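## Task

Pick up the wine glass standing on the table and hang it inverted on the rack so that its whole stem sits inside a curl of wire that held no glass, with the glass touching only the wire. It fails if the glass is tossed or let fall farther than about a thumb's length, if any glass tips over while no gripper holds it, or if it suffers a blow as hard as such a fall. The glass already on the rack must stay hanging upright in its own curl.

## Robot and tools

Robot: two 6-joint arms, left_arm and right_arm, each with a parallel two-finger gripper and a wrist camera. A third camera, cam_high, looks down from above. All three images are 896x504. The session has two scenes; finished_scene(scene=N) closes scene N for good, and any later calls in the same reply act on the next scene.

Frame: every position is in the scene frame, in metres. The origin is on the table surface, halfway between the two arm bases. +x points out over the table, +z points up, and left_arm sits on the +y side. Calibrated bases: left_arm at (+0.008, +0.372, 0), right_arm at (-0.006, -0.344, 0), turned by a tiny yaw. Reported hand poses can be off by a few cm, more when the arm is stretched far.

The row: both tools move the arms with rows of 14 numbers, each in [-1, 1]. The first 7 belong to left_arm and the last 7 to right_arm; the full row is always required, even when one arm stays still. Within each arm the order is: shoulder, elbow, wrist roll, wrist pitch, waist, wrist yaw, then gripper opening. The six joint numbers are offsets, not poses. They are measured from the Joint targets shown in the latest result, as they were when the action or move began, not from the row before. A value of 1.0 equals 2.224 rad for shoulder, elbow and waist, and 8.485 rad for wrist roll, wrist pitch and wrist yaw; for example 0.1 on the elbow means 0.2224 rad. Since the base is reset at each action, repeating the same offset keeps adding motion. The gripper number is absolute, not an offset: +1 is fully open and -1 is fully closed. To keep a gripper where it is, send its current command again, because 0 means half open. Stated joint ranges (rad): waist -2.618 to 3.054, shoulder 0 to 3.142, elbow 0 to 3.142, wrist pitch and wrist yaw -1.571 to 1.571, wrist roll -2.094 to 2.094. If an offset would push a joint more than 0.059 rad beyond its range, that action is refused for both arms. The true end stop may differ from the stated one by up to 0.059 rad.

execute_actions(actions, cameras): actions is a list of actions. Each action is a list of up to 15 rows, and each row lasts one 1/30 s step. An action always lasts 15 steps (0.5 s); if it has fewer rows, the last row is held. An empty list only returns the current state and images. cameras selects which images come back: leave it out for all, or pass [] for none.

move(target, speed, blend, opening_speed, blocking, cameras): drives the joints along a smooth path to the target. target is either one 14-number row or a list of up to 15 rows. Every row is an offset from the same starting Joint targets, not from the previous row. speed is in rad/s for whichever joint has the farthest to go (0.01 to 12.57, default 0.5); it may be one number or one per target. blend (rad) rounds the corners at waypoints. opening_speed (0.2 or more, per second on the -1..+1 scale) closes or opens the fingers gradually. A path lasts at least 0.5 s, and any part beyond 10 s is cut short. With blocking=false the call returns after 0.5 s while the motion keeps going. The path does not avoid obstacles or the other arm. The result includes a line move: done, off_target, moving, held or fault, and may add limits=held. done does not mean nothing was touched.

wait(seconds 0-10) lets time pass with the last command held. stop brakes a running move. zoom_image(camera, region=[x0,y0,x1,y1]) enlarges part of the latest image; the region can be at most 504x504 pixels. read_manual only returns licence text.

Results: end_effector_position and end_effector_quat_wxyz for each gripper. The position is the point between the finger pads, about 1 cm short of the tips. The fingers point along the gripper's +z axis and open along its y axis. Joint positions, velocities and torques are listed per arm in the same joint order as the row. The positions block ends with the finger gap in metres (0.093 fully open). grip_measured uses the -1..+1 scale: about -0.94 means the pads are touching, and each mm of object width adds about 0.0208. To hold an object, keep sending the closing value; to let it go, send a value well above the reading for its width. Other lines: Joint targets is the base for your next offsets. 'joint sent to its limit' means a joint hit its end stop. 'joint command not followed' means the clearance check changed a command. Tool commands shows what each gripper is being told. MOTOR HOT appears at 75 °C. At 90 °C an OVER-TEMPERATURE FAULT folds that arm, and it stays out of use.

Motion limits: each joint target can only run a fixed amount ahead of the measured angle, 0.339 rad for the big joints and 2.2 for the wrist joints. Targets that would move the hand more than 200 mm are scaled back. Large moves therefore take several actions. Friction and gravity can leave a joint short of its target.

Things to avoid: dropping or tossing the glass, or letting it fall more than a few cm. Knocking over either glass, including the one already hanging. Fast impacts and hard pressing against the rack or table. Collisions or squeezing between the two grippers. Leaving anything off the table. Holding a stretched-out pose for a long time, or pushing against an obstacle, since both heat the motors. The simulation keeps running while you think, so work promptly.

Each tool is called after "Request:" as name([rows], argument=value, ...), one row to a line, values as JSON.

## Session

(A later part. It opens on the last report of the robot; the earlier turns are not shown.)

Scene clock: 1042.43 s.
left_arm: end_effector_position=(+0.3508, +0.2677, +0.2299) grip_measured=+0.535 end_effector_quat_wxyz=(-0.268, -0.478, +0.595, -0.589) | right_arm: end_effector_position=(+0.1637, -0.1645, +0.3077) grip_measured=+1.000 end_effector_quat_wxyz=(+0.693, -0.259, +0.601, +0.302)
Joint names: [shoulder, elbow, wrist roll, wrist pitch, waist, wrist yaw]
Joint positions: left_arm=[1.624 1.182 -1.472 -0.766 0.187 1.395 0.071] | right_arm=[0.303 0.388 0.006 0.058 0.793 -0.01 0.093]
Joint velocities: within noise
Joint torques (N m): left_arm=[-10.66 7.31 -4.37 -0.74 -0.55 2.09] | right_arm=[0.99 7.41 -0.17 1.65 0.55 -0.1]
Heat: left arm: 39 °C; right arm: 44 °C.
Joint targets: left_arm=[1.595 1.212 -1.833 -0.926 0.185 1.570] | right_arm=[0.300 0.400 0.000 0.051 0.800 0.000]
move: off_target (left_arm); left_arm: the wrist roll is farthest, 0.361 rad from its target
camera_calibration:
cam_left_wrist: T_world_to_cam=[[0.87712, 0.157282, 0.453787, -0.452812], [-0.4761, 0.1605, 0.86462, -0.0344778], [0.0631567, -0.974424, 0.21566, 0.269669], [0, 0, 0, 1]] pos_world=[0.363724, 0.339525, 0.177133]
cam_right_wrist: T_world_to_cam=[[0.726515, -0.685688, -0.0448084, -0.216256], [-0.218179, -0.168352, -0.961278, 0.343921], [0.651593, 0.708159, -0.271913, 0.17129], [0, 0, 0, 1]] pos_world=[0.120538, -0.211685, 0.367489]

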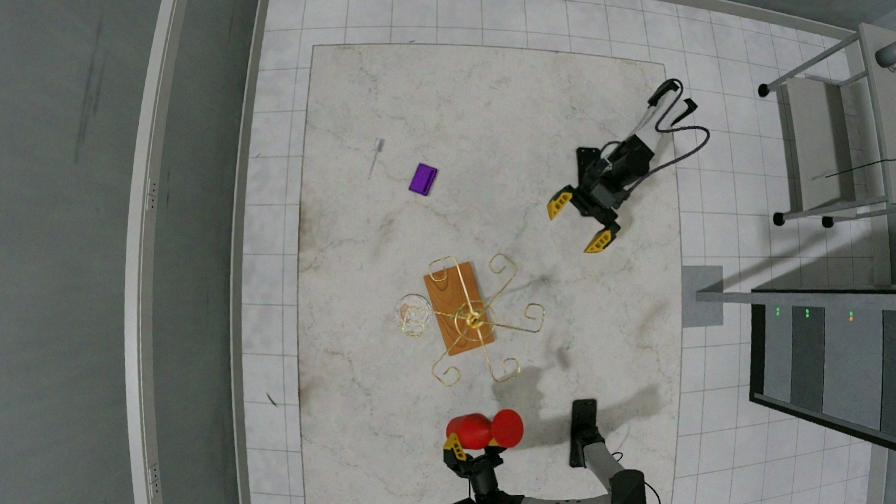

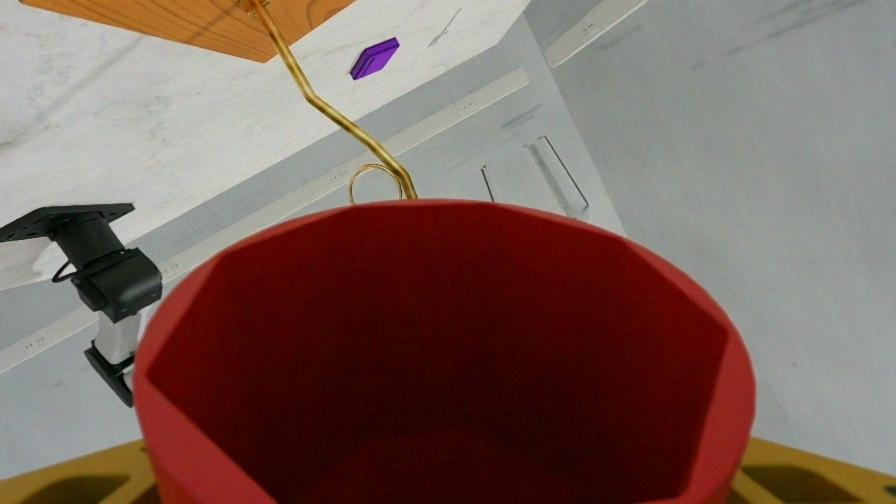

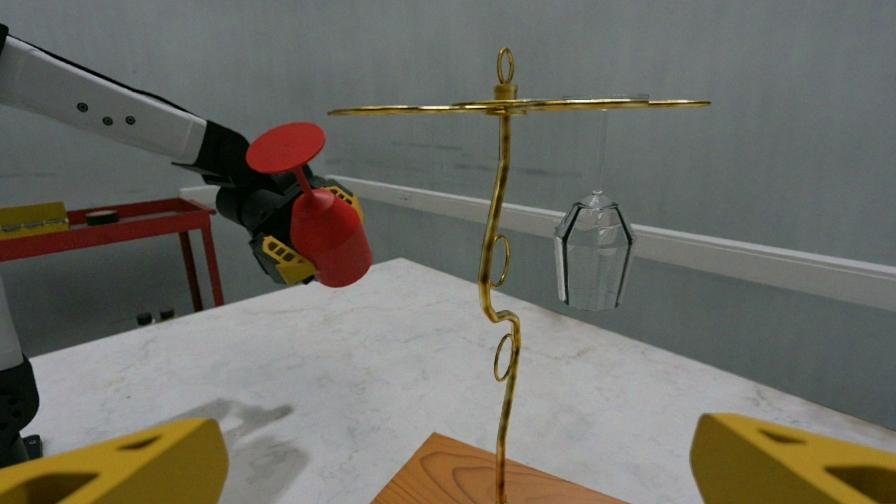

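Request:
move(target=[0, 0, 0.0805, 0, 0, 0, 0.45, 0, 0, 0, 0, 0, 0, 1], speed=1.0)

Scene clock: 1162.73 s.
left_arm: end_effector_position=(+0.3353, +0.2624, +0.2462) grip_measured=+0.535 end_effector_quat_wxyz=(-0.229, -0.372, +0.623, -0.649) | right_arm: end_effector_position=(+0.1637, -0.1645, +0.3077) grip_measured=+1.000 end_effector_quat_wxyz=(+0.693, -0.259, +0.601, +0.302)
Joint names: [shoulder, elbow, wrist roll, wrist pitch, waist, wrist yaw]
Joint positions: left_arm=[1.624 1.182 -1.127 -0.88 0.187 1.517 0.071] | right_arm=[0.303 0.388 0.006 0.058 0.793 -0.01 0.093]
Joint velocities: within noise
Joint torques (N m): left_arm=[-10.48 7.28 -0.29 0.18 -0.75 0.97] | right_arm=[0.91 7.42 -0.13 1.6 0.54 -0.05]
Heat: left arm: 57 °C; right arm: 44 °C.
Joint targets: left_arm=[1.595 1.212 -1.150 -0.926 0.185 1.570] | right_arm=[0.300 0.400 0.000 0.051 0.800 0.000]
move: off_target (left_arm); left_arm: the wrist yaw is farthest, 0.053 rad from its target
camera_calibration:
cam_left_wrist: T_world_to_cam=[[0.752428, 0.129266, 0.645866, -0.443929], [-0.655058, 0.249468, 0.713207, 0.0188305], [-0.068929, -0.959717, 0.272384, 0.28842], [0, 0, 0, 1]] pos_world=[0.36624, 0.329489, 0.194728]
cam_right_wrist: T_world_to_cam=[[0.726515, -0.685688, -0.0448084, -0.216256], [-0.218179, -0.168352, -0.961278, 0.343921], [0.651593, 0.708159, -0.271913, 0.17129], [0, 0, 0, 1]] pos_world=[0.120538, -0.211685, 0.367489]

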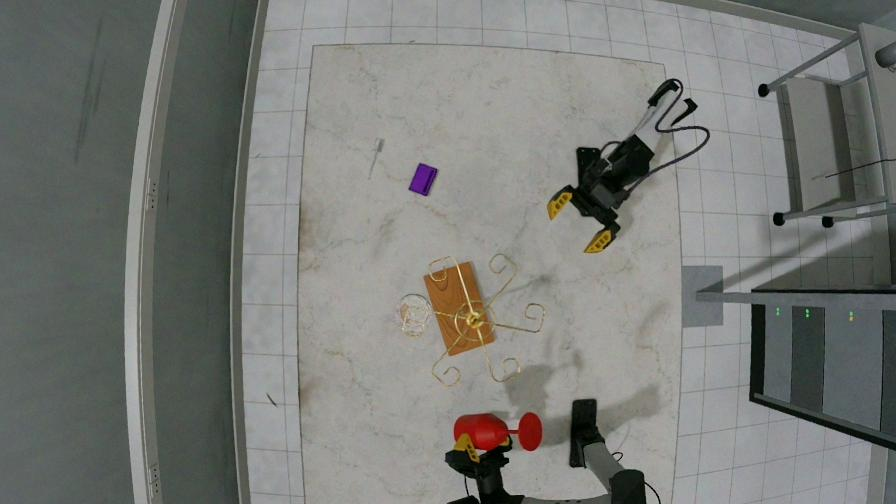

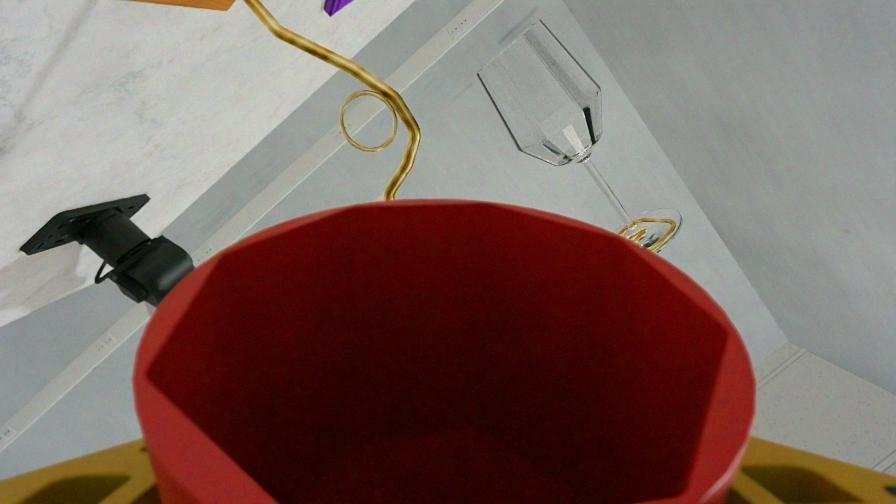

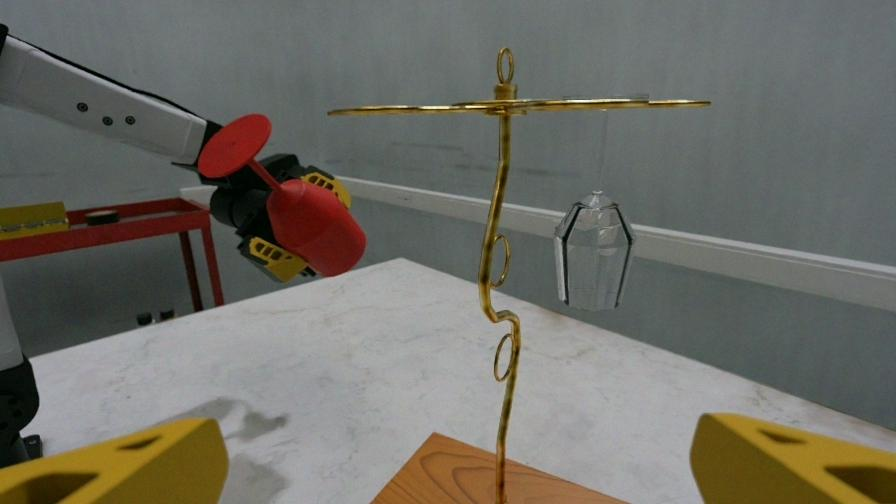

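Request:
zoom_image(camera="cam_right_wrist", region=[0, 20, 300, 240])

Request:
zoom_image(camera="cam_high", region=[430, 420, 680, 504])

Request:
zoom_image(camera="cam_high", region=[540, 70, 720, 260])

Scaled by 1.680 from the camera's 896x504 image, which has a finer 1280x720 frame.

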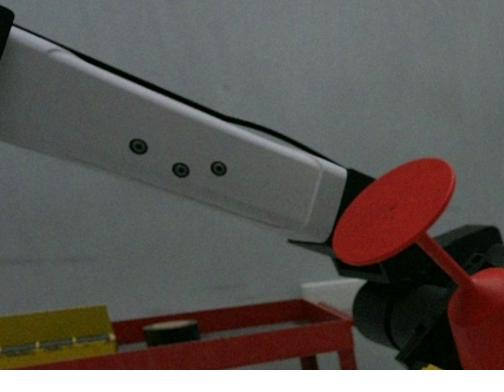

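Scaled by 2.016 from the camera's 896x504 image, which has a finer 1280x720 frame.

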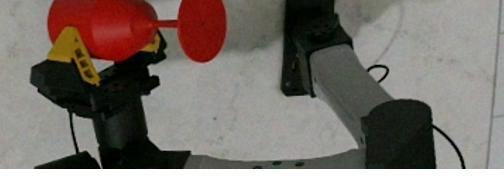

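Scaled by 2.653 from the camera's 896x504 image, which has a finer 1280x720 frame.

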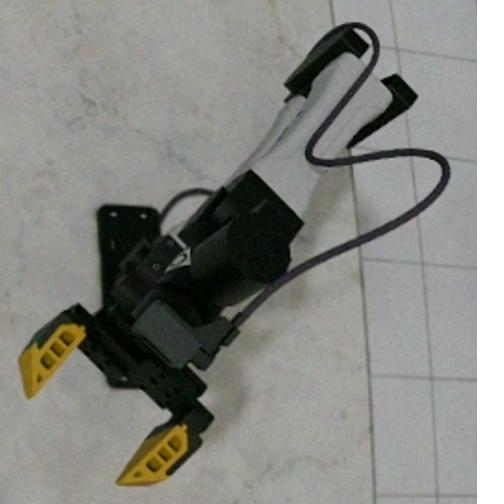

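Request:
move(target=[-0.2597, -0.1201, 0.1355, 0.0823, -0.0382, -0.185, 0.45, 0, 0, 0, 0, 0, 0, 1], speed=0.9)

Scene clock: 1493.77 s.
left_arm: end_effector_position=(+0.3674, +0.4070, +0.2973) grip_measured=+0.535 end_effector_quat_wxyz=(+0.574, -0.043, +0.818, +0.021) | right_arm: end_effector_position=(+0.1637, -0.1645, +0.3077) grip_measured=+1.000 end_effector_quat_wxyz=(+0.693, -0.259, +0.601, +0.302)
Joint names: [shoulder, elbow, wrist roll, wrist pitch, waist, wrist yaw]
Joint positions: left_arm=[1.032 0.951 -0.012 -0.267 0.106 0.016 0.071] | right_arm=[0.303 0.388 0.006 0.058 0.793 -0.01 0.093]
Joint velocities: within noise
Joint torques (N m): left_arm=[-4.78 5.29 0.06 2.27 -0.94 -0.14] | right_arm=[1.13 7.49 -0.15 1.66 0.55 -0.04]
Heat: left arm: 48 °C; right arm: 45 °C.
Joint targets: left_arm=[1.017 0.944 -0.001 -0.228 0.100 0.000] | right_arm=[0.300 0.400 0.000 0.051 0.800 0.000]
move: off_target (left_arm); left_arm: the wrist pitch is farthest, 0.039 rad from its target
camera_calibration:
cam_left_wrist: T_world_to_cam=[[0.0813252, -0.996623, 0.0113255, 0.373751], [-0.694203, -0.0647938, -0.716857, 0.534756], [0.71517, 0.0504363, -0.697128, 0.00451779], [0, 0, 0, 1]] pos_world=[0.337603, 0.40691, 0.38226]
cam_right_wrist: T_world_to_cam=[[0.726515, -0.685688, -0.0448084, -0.216256], [-0.218179, -0.168352, -0.961278, 0.343921], [0.651593, 0.708159, -0.271913, 0.17129], [0, 0, 0, 1]] pos_world=[0.120538, -0.211685, 0.367489]

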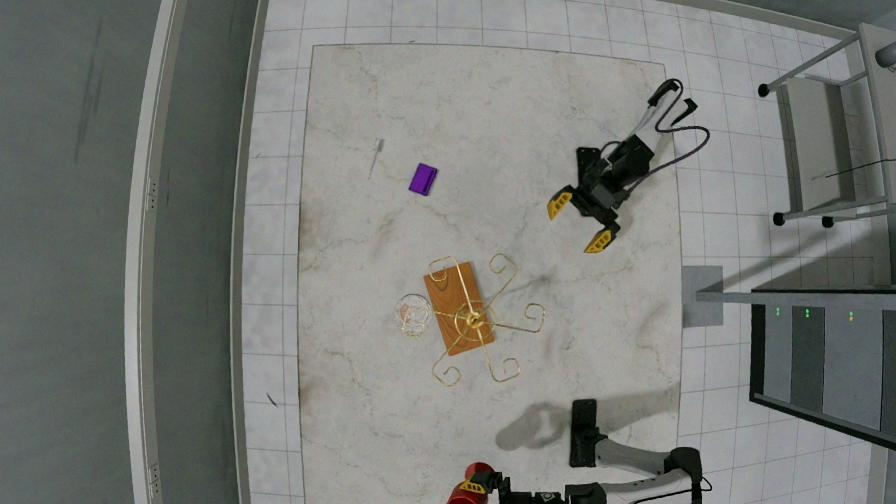

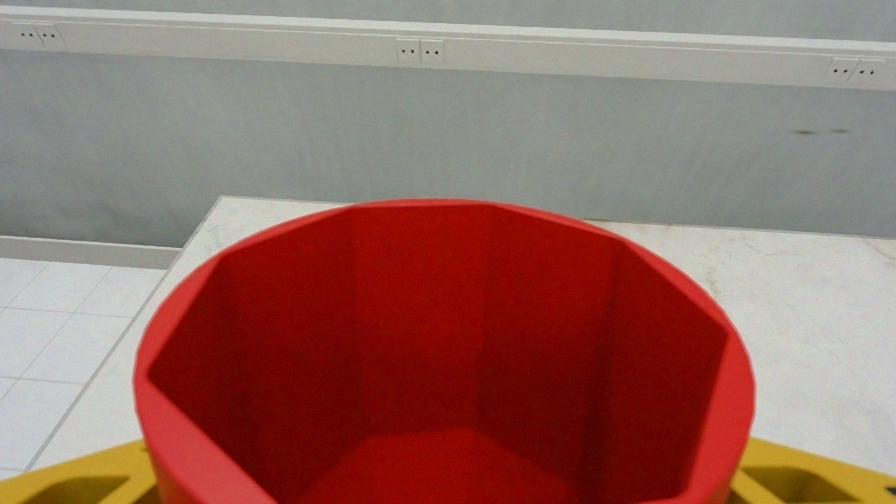

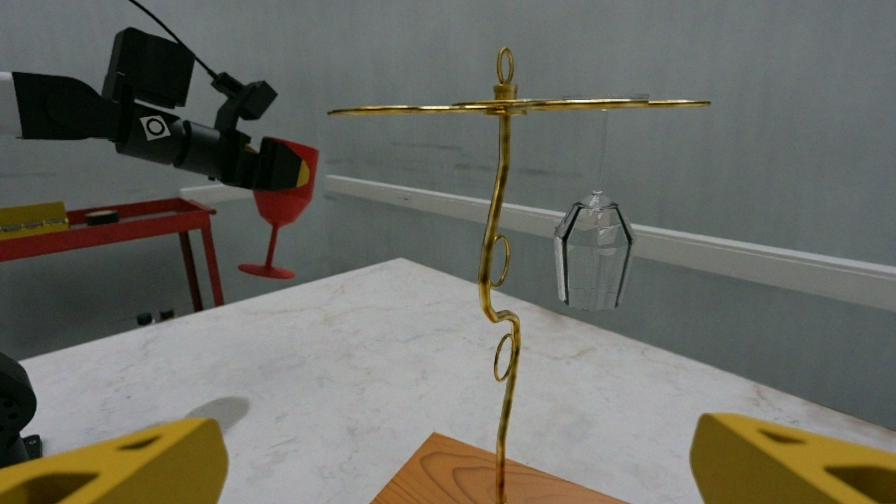

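Request:
move(target=[0.2645, 0.1611, 0.2161, -0.0917, -0.045, -0.185, 0.45, 0, 0, 0, 0, 0, 0, 1], speed=0.9)

Scene clock: 1512.13 s.
left_arm: end_effector_position=(+0.3154, +0.5397, +0.2619) grip_measured=+0.534 end_effector_quat_wxyz=(-0.415, +0.494, +0.566, +0.513) | right_arm: end_effector_position=(+0.1637, -0.1645, +0.3077) grip_measured=+1.000 end_effector_quat_wxyz=(+0.693, -0.259, +0.601, +0.302)
Joint names: [shoulder, elbow, wrist roll, wrist pitch, waist, wrist yaw]
Joint positions: left_arm=[1.601 1.269 1.707 -0.932 0.005 -1.435 0.071] | right_arm=[0.303 0.388 0.006 0.058 0.793 -0.01 0.093]
Joint velocities: within noise
Joint torques (N m): left_arm=[-7.31 7.54 1.45 -0.01 -0.75 -1.62] | right_arm=[1.14 7.36 -0.21 1.64 0.44 -0.09]
Heat: left arm: 44 °C; right arm: 45 °C.
Joint targets: left_arm=[1.605 1.302 1.833 -1.006 0.000 -1.557] | right_arm=[0.300 0.400 0.000 0.051 0.800 0.000]
joint sent to its limit (left arm) — the wrist yaw, lower limit.
move: off_target (left_arm); left_arm: the wrist yaw is farthest, 0.135 rad from its target
camera_calibration:
cam_left_wrist: T_world_to_cam=[[-0.987007, 0.00506128, -0.160596, 0.351908], [-0.155341, -0.285465, 0.945716, -0.00443923], [-0.0410579, 0.958376, 0.282542, -0.497725], [0, 0, 0, 1]] pos_world=[0.326211, 0.473959, 0.201341]
cam_right_wrist: T_world_to_cam=[[0.726515, -0.685688, -0.0448084, -0.216256], [-0.218179, -0.168352, -0.961278, 0.343921], [0.651593, 0.708159, -0.271913, 0.17129], [0, 0, 0, 1]] pos_world=[0.120538, -0.211685, 0.367489]

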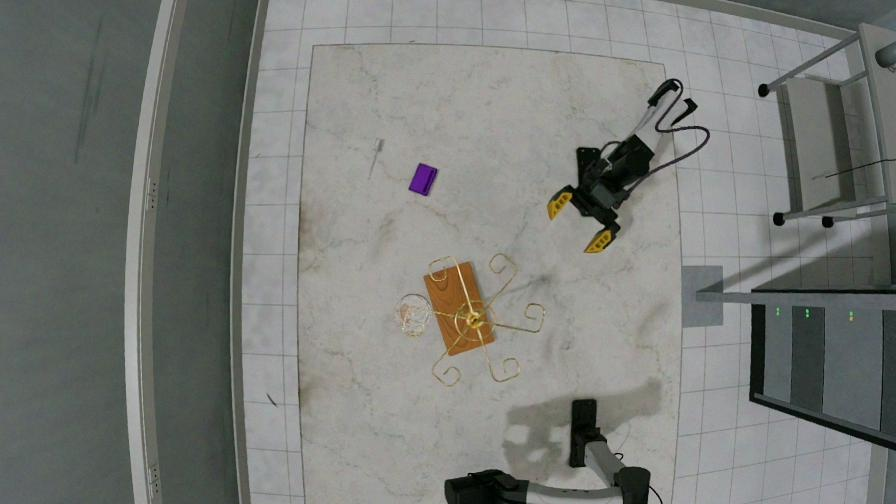

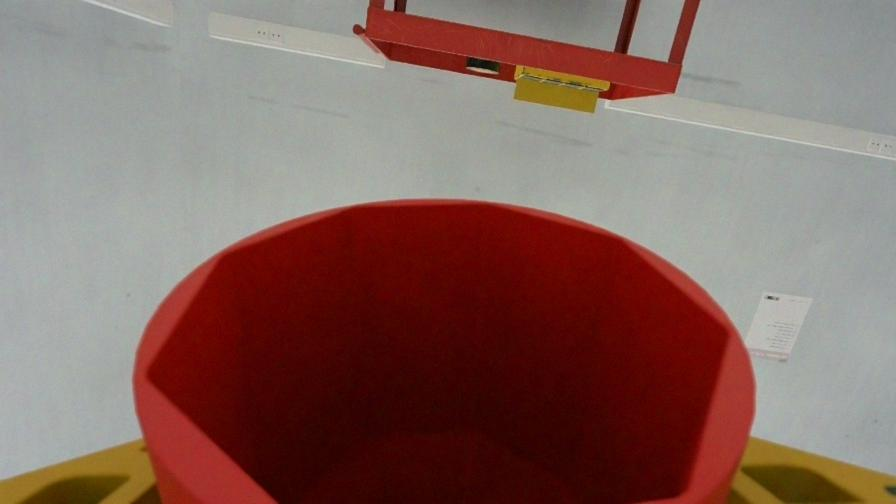

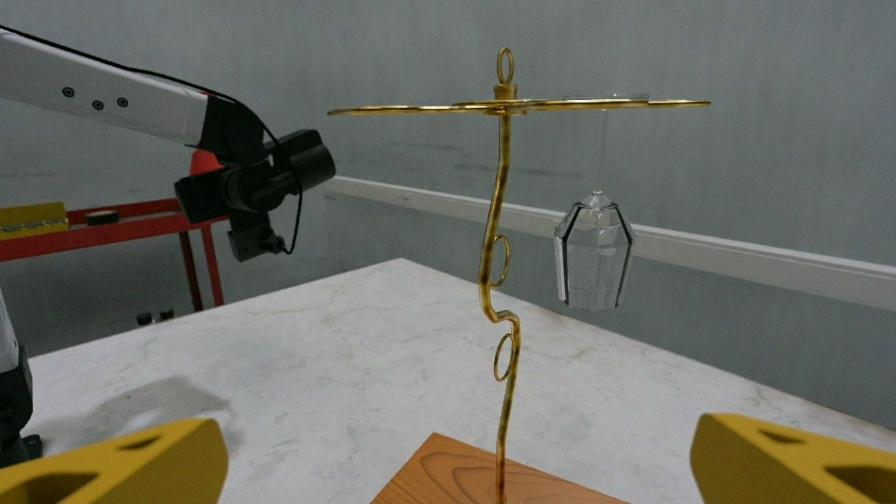

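Request:
move([
  [0.0068, -0.0128, -0.0515, -0.0427, 0, 0.002, 0.45, 0, 0, 0, 0, 0, 0, 1],
  [0.0068, -0.0128, -0.0515, -0.0427, -0.6232, 0.002, 0.45, 0, 0, 0, 0, 0, 0, 1],
], speed=0.7, blend=0.03)

Scene clock: 1621.40 s.
left_arm: end_effector_position=(+0.2227, +0.1302, +0.2599) grip_measured=+0.534 end_effector_quat_wxyz=(-0.011, +0.731, +0.128, +0.670) | right_arm: end_effector_position=(+0.1637, -0.1645, +0.3077) grip_measured=+1.000 end_effector_quat_wxyz=(+0.693, -0.259, +0.601, +0.302)
Joint names: [shoulder, elbow, wrist roll, wrist pitch, waist, wrist yaw]
Joint positions: left_arm=[1.613 1.269 1.352 -1.287 -1.387 -1.468 0.071] | right_arm=[0.303 0.388 0.006 0.058 0.793 -0.01 0.093]
Joint velocities: within noise
Joint torques (N m): left_arm=[-6.3 5.01 0.45 -0.55 -0.43 -1.18] | right_arm=[0.99 7.43 -0.13 1.61 0.54 -0.06]
Heat: left arm: 43 °C; right arm: 45 °C.
Joint targets: left_arm=[1.621 1.274 1.396 -1.368 -1.386 -1.540] | right_arm=[0.300 0.400 0.000 0.051 0.800 0.000]
move: off_target (left_arm); left_arm: the wrist pitch is farthest, 0.081 rad from its target
camera_calibration:
cam_left_wrist: T_world_to_cam=[[-0.211597, 0.966374, -0.146107, -0.0395028], [-0.33482, 0.0687726, 0.939769, -0.13844], [0.918217, 0.247772, 0.30901, -0.236589], [0, 0, 0, 1]] pos_world=[0.162529, 0.106316, 0.197438]
cam_right_wrist: T_world_to_cam=[[0.726515, -0.685688, -0.0448084, -0.216256], [-0.218179, -0.168352, -0.961278, 0.343921], [0.651593, 0.708159, -0.271913, 0.17129], [0, 0, 0, 1]] pos_world=[0.120538, -0.211685, 0.367489]

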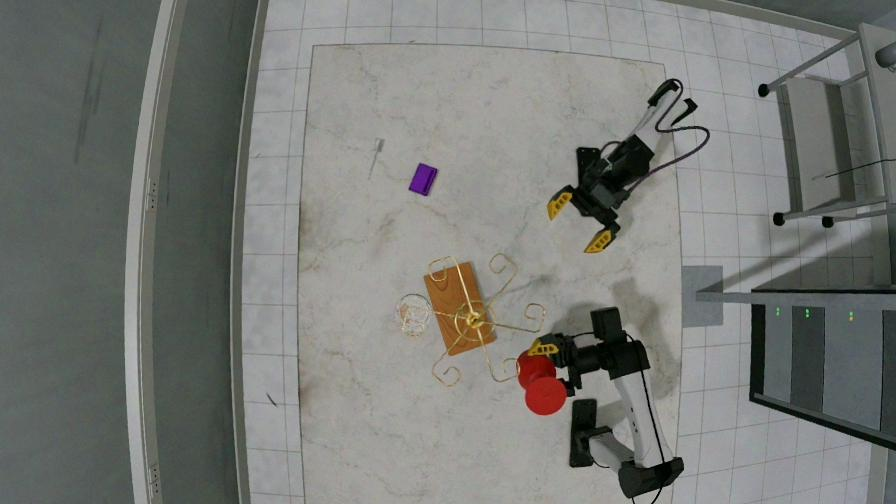

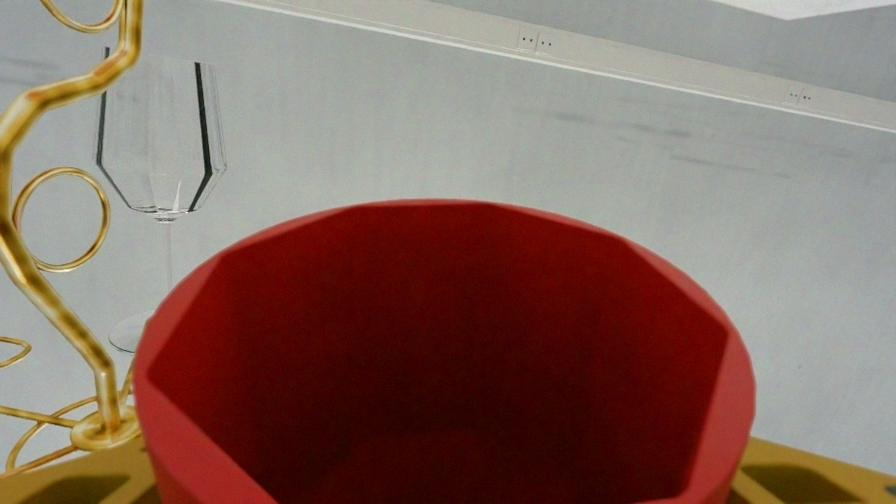

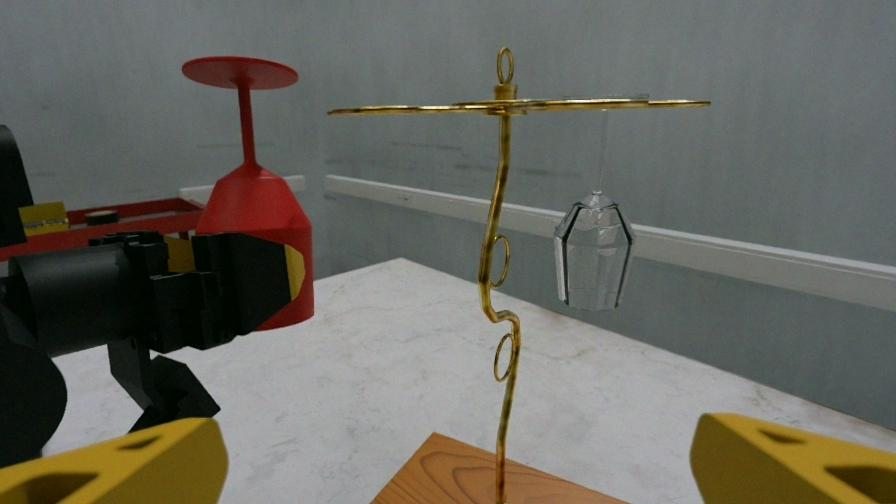

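Request:
zoom_image(camera="cam_high", region=[480, 330, 600, 430])

Request:
zoom_image(camera="cam_right_wrist", region=[150, 30, 350, 140])

Scaled by 4.200 from the camera's 896x504 image, which has a finer 1280x720 frame.

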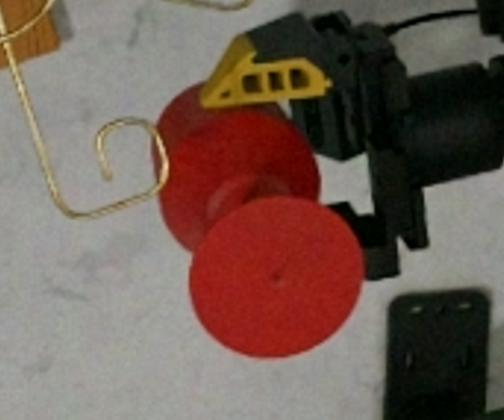

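Scaled by 2.520 from the camera's 896x504 image, which has a finer 1280x720 frame.

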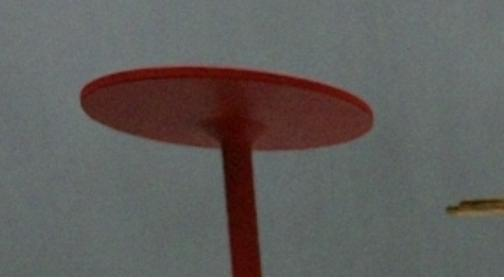

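Request:
move(target=[0.1147, 0.1308, 0.0075, -0.0108, 0, -0.0018, 0.45, 0, 0, 0, 0, 0, 0, 1], speed=0.4)

Scene clock: 1780.70 s.
left_arm: end_effector_position=(+0.2344, +0.0673, +0.2496) grip_measured=+0.534 end_effector_quat_wxyz=(-0.025, +0.733, +0.115, +0.670) | right_arm: end_effector_position=(+0.1637, -0.1645, +0.3077) grip_measured=+1.000 end_effector_quat_wxyz=(+0.693, -0.259, +0.601, +0.302)
Joint names: [shoulder, elbow, wrist roll, wrist pitch, waist, wrist yaw]
Joint positions: left_arm=[1.872 1.531 1.356 -1.327 -1.387 -1.468 0.071] | right_arm=[0.303 0.388 0.006 0.058 0.793 -0.01 0.093]
Joint velocities: within noise
Joint torques (N m): left_arm=[-9.1 7.17 1.17 -1.18 -0.47 -1.35] | right_arm=[1.07 7.32 -0.17 1.6 0.46 -0.07]
Heat: left arm: 40 °C; right arm: 45 °C.
Joint targets: left_arm=[1.876 1.565 1.460 -1.459 -1.386 -1.555] | right_arm=[0.300 0.400 0.000 0.051 0.800 0.000]
move: off_target (left_arm); left_arm: the wrist pitch is farthest, 0.133 rad from its target
camera_calibration:
cam_left_wrist: T_world_to_cam=[[-0.212016, 0.971413, -0.106796, 0.012186], [-0.328714, 0.0320264, 0.943886, -0.120555], [0.920324, 0.235225, 0.312527, -0.229024], [0, 0, 0, 1]] pos_world=[0.173731, 0.0458954, 0.186668]
cam_right_wrist: T_world_to_cam=[[0.726515, -0.685688, -0.0448084, -0.216256], [-0.218179, -0.168352, -0.961278, 0.343921], [0.651593, 0.708159, -0.271913, 0.17129], [0, 0, 0, 1]] pos_world=[0.120538, -0.211685, 0.367489]

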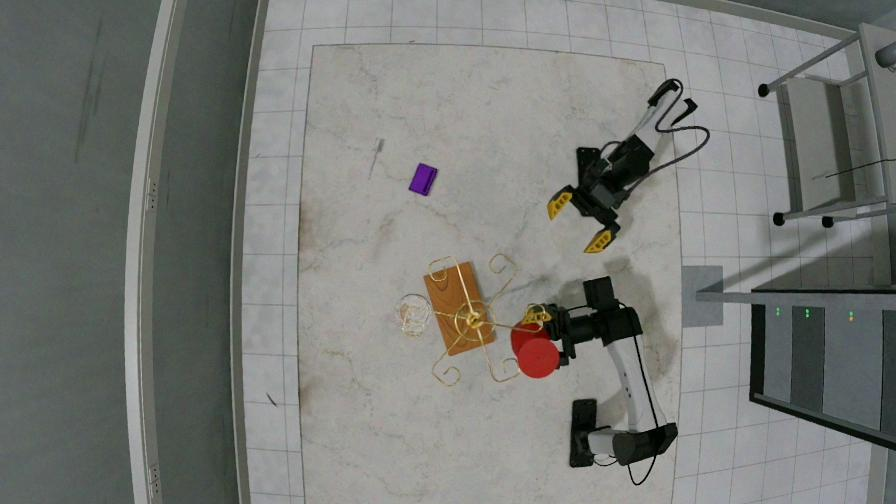

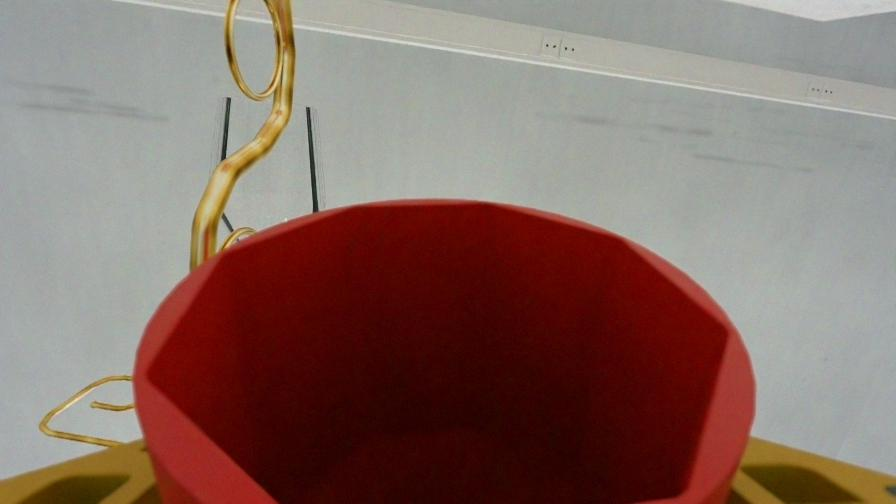

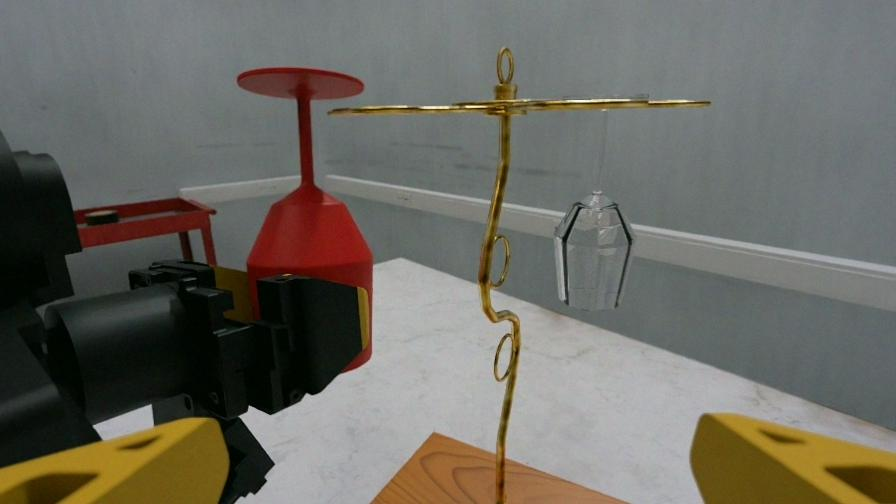

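Request:
zoom_image(camera="cam_high", region=[480, 310, 580, 400])

Request:
zoom_image(camera="cam_right_wrist", region=[220, 50, 400, 150])

Scaled by 5.040 from the camera's 896x504 image, which has a finer 1280x720 frame.

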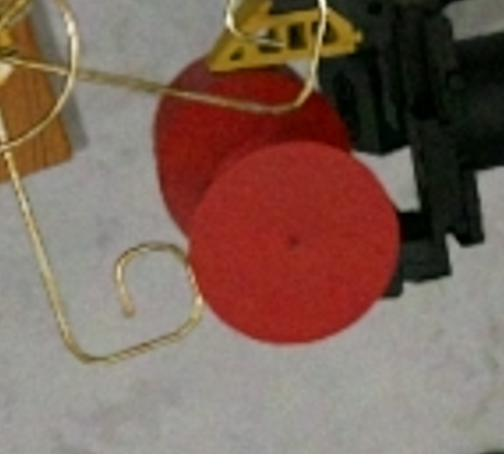

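Scaled by 2.800 from the camera's 896x504 image, which has a finer 1280x720 frame.

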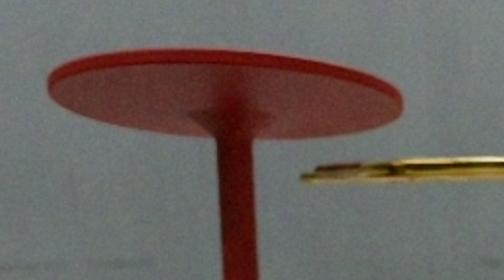

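Request:
move(target=[-0.0041, 0.0048, 0.0165, -0.013, 0, 0, 0.45, 0, 0, 0, 0, 0, 0, 1], speed=0.3, cameras=["cam_high", "cam_right_wrist"])

Scene clock: 1940.33 s.
left_arm: end_effector_position=(+0.2330, +0.0697, +0.2455) grip_measured=+0.534 end_effector_quat_wxyz=(-0.051, +0.751, +0.093, +0.652) | right_arm: end_effector_position=(+0.1637, -0.1645, +0.3077) grip_measured=+1.000 end_effector_quat_wxyz=(+0.693, -0.259, +0.601, +0.302)
Joint names: [shoulder, elbow, wrist roll, wrist pitch, waist, wrist yaw]
Joint positions: left_arm=[1.872 1.544 1.406 -1.361 -1.387 -1.424 0.071] | right_arm=[0.303 0.388 0.006 0.058 0.793 -0.01 0.093]
Joint velocities: within noise
Joint torques (N m): left_arm=[-10.17 7.12 2.26 -1.86 -0.18 -1.7] | right_arm=[1.11 7.38 -0.14 1.66 0.46 -0.05]
Heat: left arm: 45 °C; right arm: 46 °C.
Joint targets: left_arm=[1.867 1.576 1.600 -1.570 -1.386 -1.555] | right_arm=[0.300 0.400 0.000 0.051 0.800 0.000]
move: off_target (left_arm); left_arm: the wrist pitch is farthest, 0.208 rad from its target
camera_calibration:
cam_right_wrist: T_world_to_cam=[[0.726515, -0.685688, -0.0448084, -0.216256], [-0.218179, -0.168352, -0.961278, 0.343921], [0.651593, 0.708159, -0.271913, 0.17129], [0, 0, 0, 1]] pos_world=[0.120538, -0.211685, 0.367489]
Images, in order (width x height): cam_high 896x504, cam_right_wrist 896x504.

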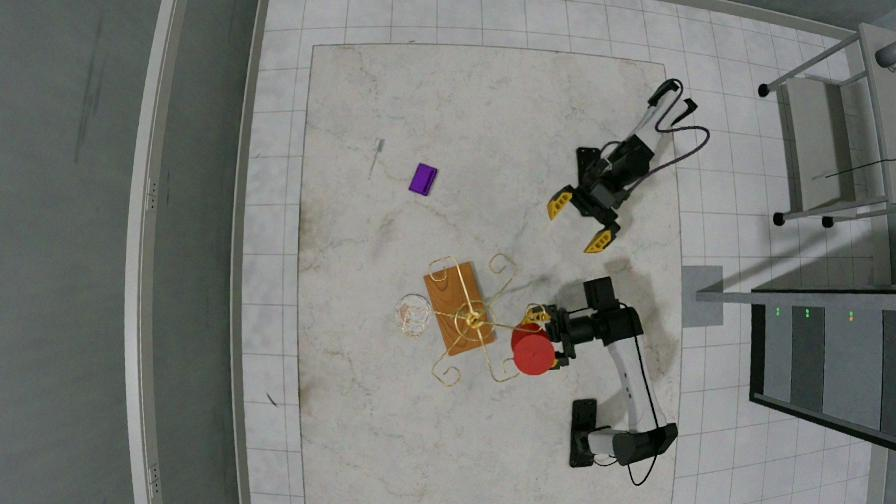

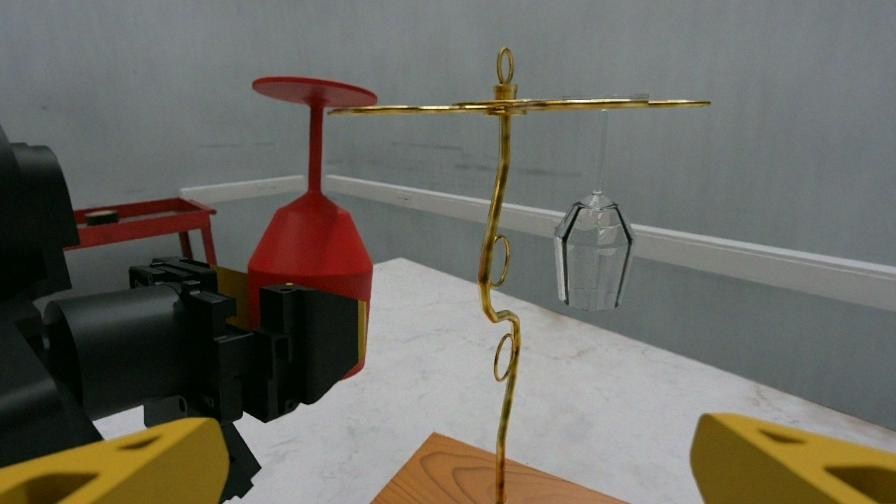

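Request:
move(target=[-0.0086, 0.01, 0, 0, 0, 0, 0.45, 0, 0, 0, 0, 0, 0, 1], speed=0.2, cameras=["cam_high", "cam_right_wrist"])

Request:
zoom_image(camera="cam_high", region=[480, 310, 580, 400])

Request:
zoom_image(camera="cam_right_wrist", region=[220, 50, 400, 150])

Scene clock: 1968.77 s.
left_arm: end_effector_position=(+0.2334, +0.0671, +0.2509) grip_measured=+0.534 end_effector_quat_wxyz=(-0.043, +0.751, +0.100, +0.652) | right_arm: end_effector_position=(+0.1637, -0.1645, +0.3077) grip_measured=+1.000 end_effector_quat_wxyz=(+0.693, -0.259, +0.601, +0.302)
Joint names: [shoulder, elbow, wrist roll, wrist pitch, waist, wrist yaw]
Joint positions: left_arm=[1.872 1.567 1.407 -1.361 -1.387 -1.423 0.071] | right_arm=[0.303 0.388 0.006 0.058 0.793 -0.01 0.093]
Joint velocities: within noise
Joint torques (N m): left_arm=[-12.03 7.15 2.19 -1.83 -0.42 -1.71] | right_arm=[1.07 7.45 -0.16 1.64 0.53 -0.08]
Heat: left arm: 47 °C; right arm: 46 °C.
Joint targets: left_arm=[1.847 1.598 1.600 -1.570 -1.386 -1.555] | right_arm=[0.300 0.400 0.000 0.051 0.800 0.000]
move: off_target (left_arm); left_arm: the wrist pitch is farthest, 0.209 rad from its target
camera_calibration:
cam_right_wrist: T_world_to_cam=[[0.726515, -0.685688, -0.0448084, -0.216256], [-0.218179, -0.168352, -0.961278, 0.343921], [0.651593, 0.708159, -0.271913, 0.17129], [0, 0, 0, 1]] pos_world=[0.120538, -0.211685, 0.367489]
Images, in order (width x height): cam_high 896x504, cam_right_wrist 896x504.

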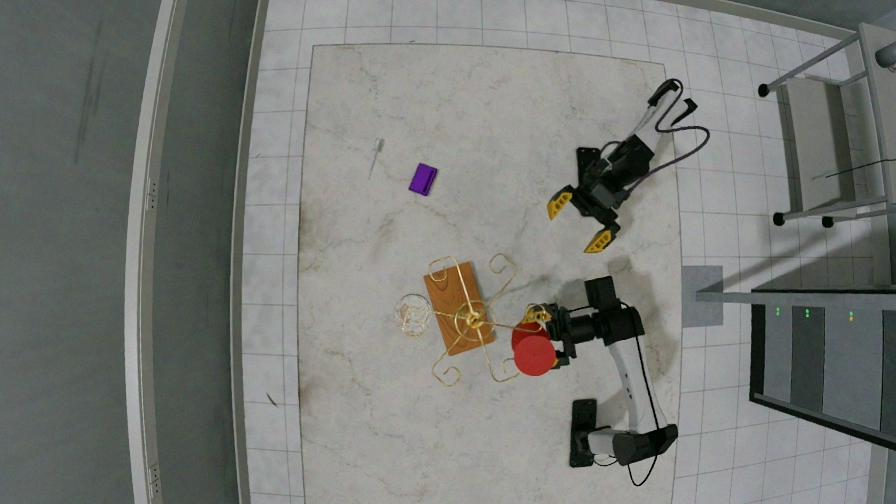

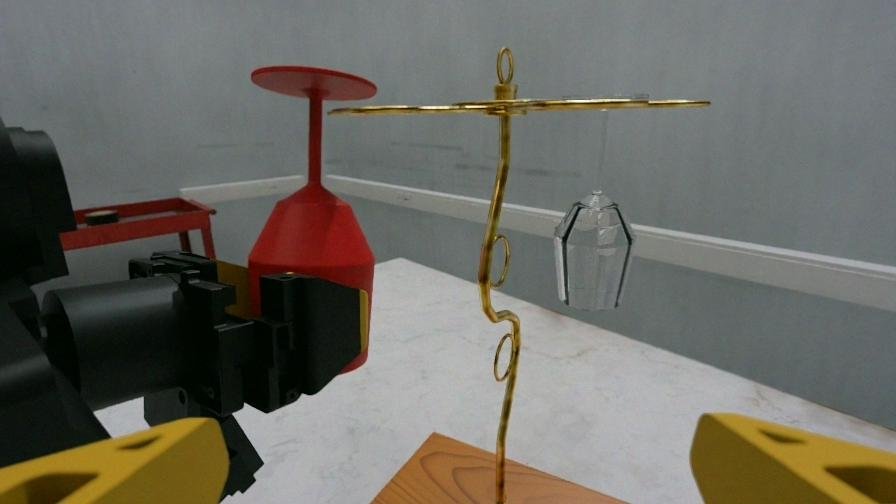

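Scaled by 5.040 from the camera's 896x504 image, which has a finer 1280x720 frame.

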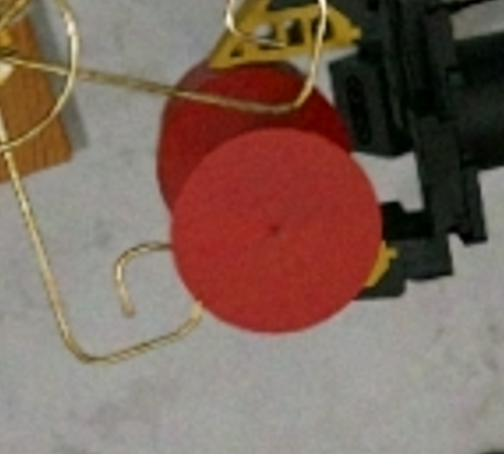

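Scaled by 2.800 from the camera's 896x504 image, which has a finer 1280x720 frame.

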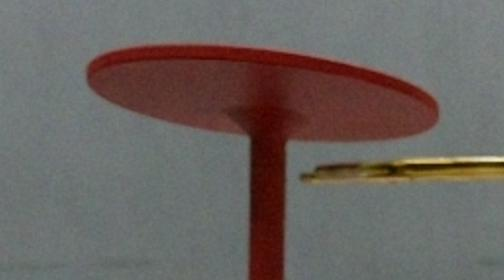

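Request:
move([
  [-0.1021, -0.1385, -0.024, 0.0238, 0, 0.0018, 0.45, 0, 0, 0, 0, 0, 0, 1],
  [-0.1111, -0.1331, -0.0707, 0.0665, 0.3085, 0.0018, 0.45, 0, 0, 0, 0, 0, 0, 1],
  [-0.1088, -0.1331, -0.3428, 0.0665, 0.4663, 0.0006, 0.45, 0, 0, 0, 0, 0, 0, 1],
], speed=0.8, blend=0.04)

Scene clock: 2362.23 s.
left_arm: end_effector_position=(+0.3534, +0.4232, +0.2721) grip_measured=+0.535 end_effector_quat_wxyz=(+0.557, -0.394, +0.608, +0.407) | right_arm: end_effector_position=(+0.1637, -0.1645, +0.3077) grip_measured=+1.000 end_effector_quat_wxyz=(+0.693, -0.259, +0.601, +0.302)
Joint names: [shoulder, elbow, wrist roll, wrist pitch, waist, wrist yaw]
Joint positions: left_arm=[1.636 1.3 -1.294 -1.014 -0.353 -1.52 0.071] | right_arm=[0.303 0.388 0.006 0.058 0.793 -0.01 0.093]
Joint velocities: within noise
Joint torques (N m): left_arm=[-10.7 5.04 -0.21 0.57 -0.14 -0.84] | right_arm=[1.05 7.45 -0.14 1.6 0.53 -0.1]
Heat: left arm: 57 °C; right arm: 46 °C.
Joint targets: left_arm=[1.605 1.302 -1.309 -1.005 -0.349 -1.550] | right_arm=[0.300 0.400 0.000 0.051 0.800 0.000]
move: done
camera_calibration:
cam_left_wrist: T_world_to_cam=[[0.927028, -0.369296, -0.0651151, -0.15232], [-0.222715, -0.402514, -0.887908, 0.530802], [0.301692, 0.837617, -0.455389, -0.256618], [0, 0, 0, 1]] pos_world=[0.336842, 0.372352, 0.344524]
cam_right_wrist: T_world_to_cam=[[0.726515, -0.685688, -0.0448084, -0.216256], [-0.218179, -0.168352, -0.961278, 0.343921], [0.651593, 0.708159, -0.271913, 0.17129], [0, 0, 0, 1]] pos_world=[0.120538, -0.211685, 0.367489]

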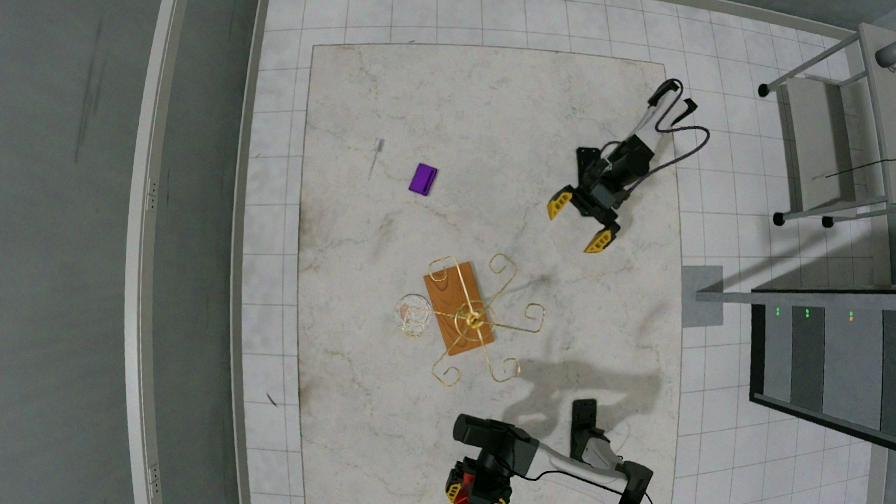

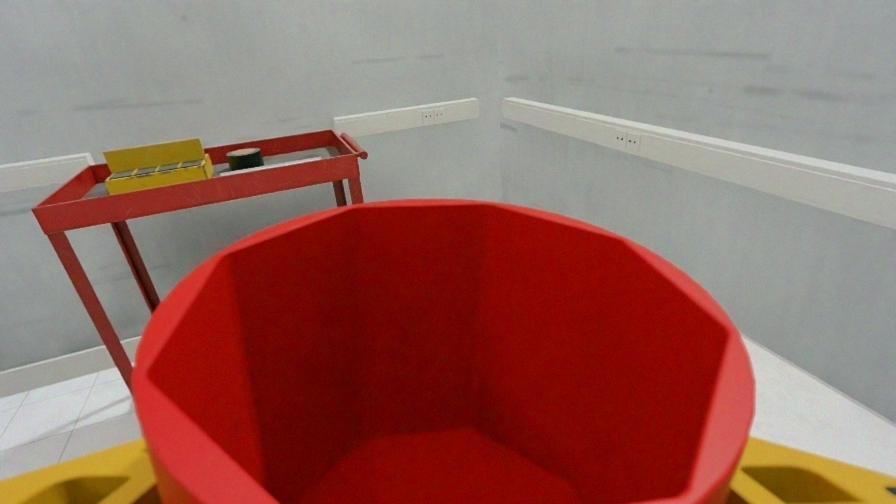

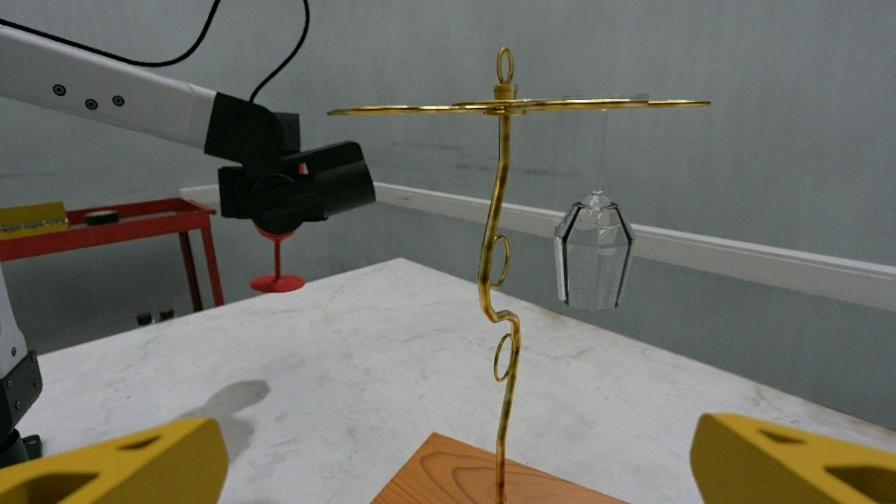

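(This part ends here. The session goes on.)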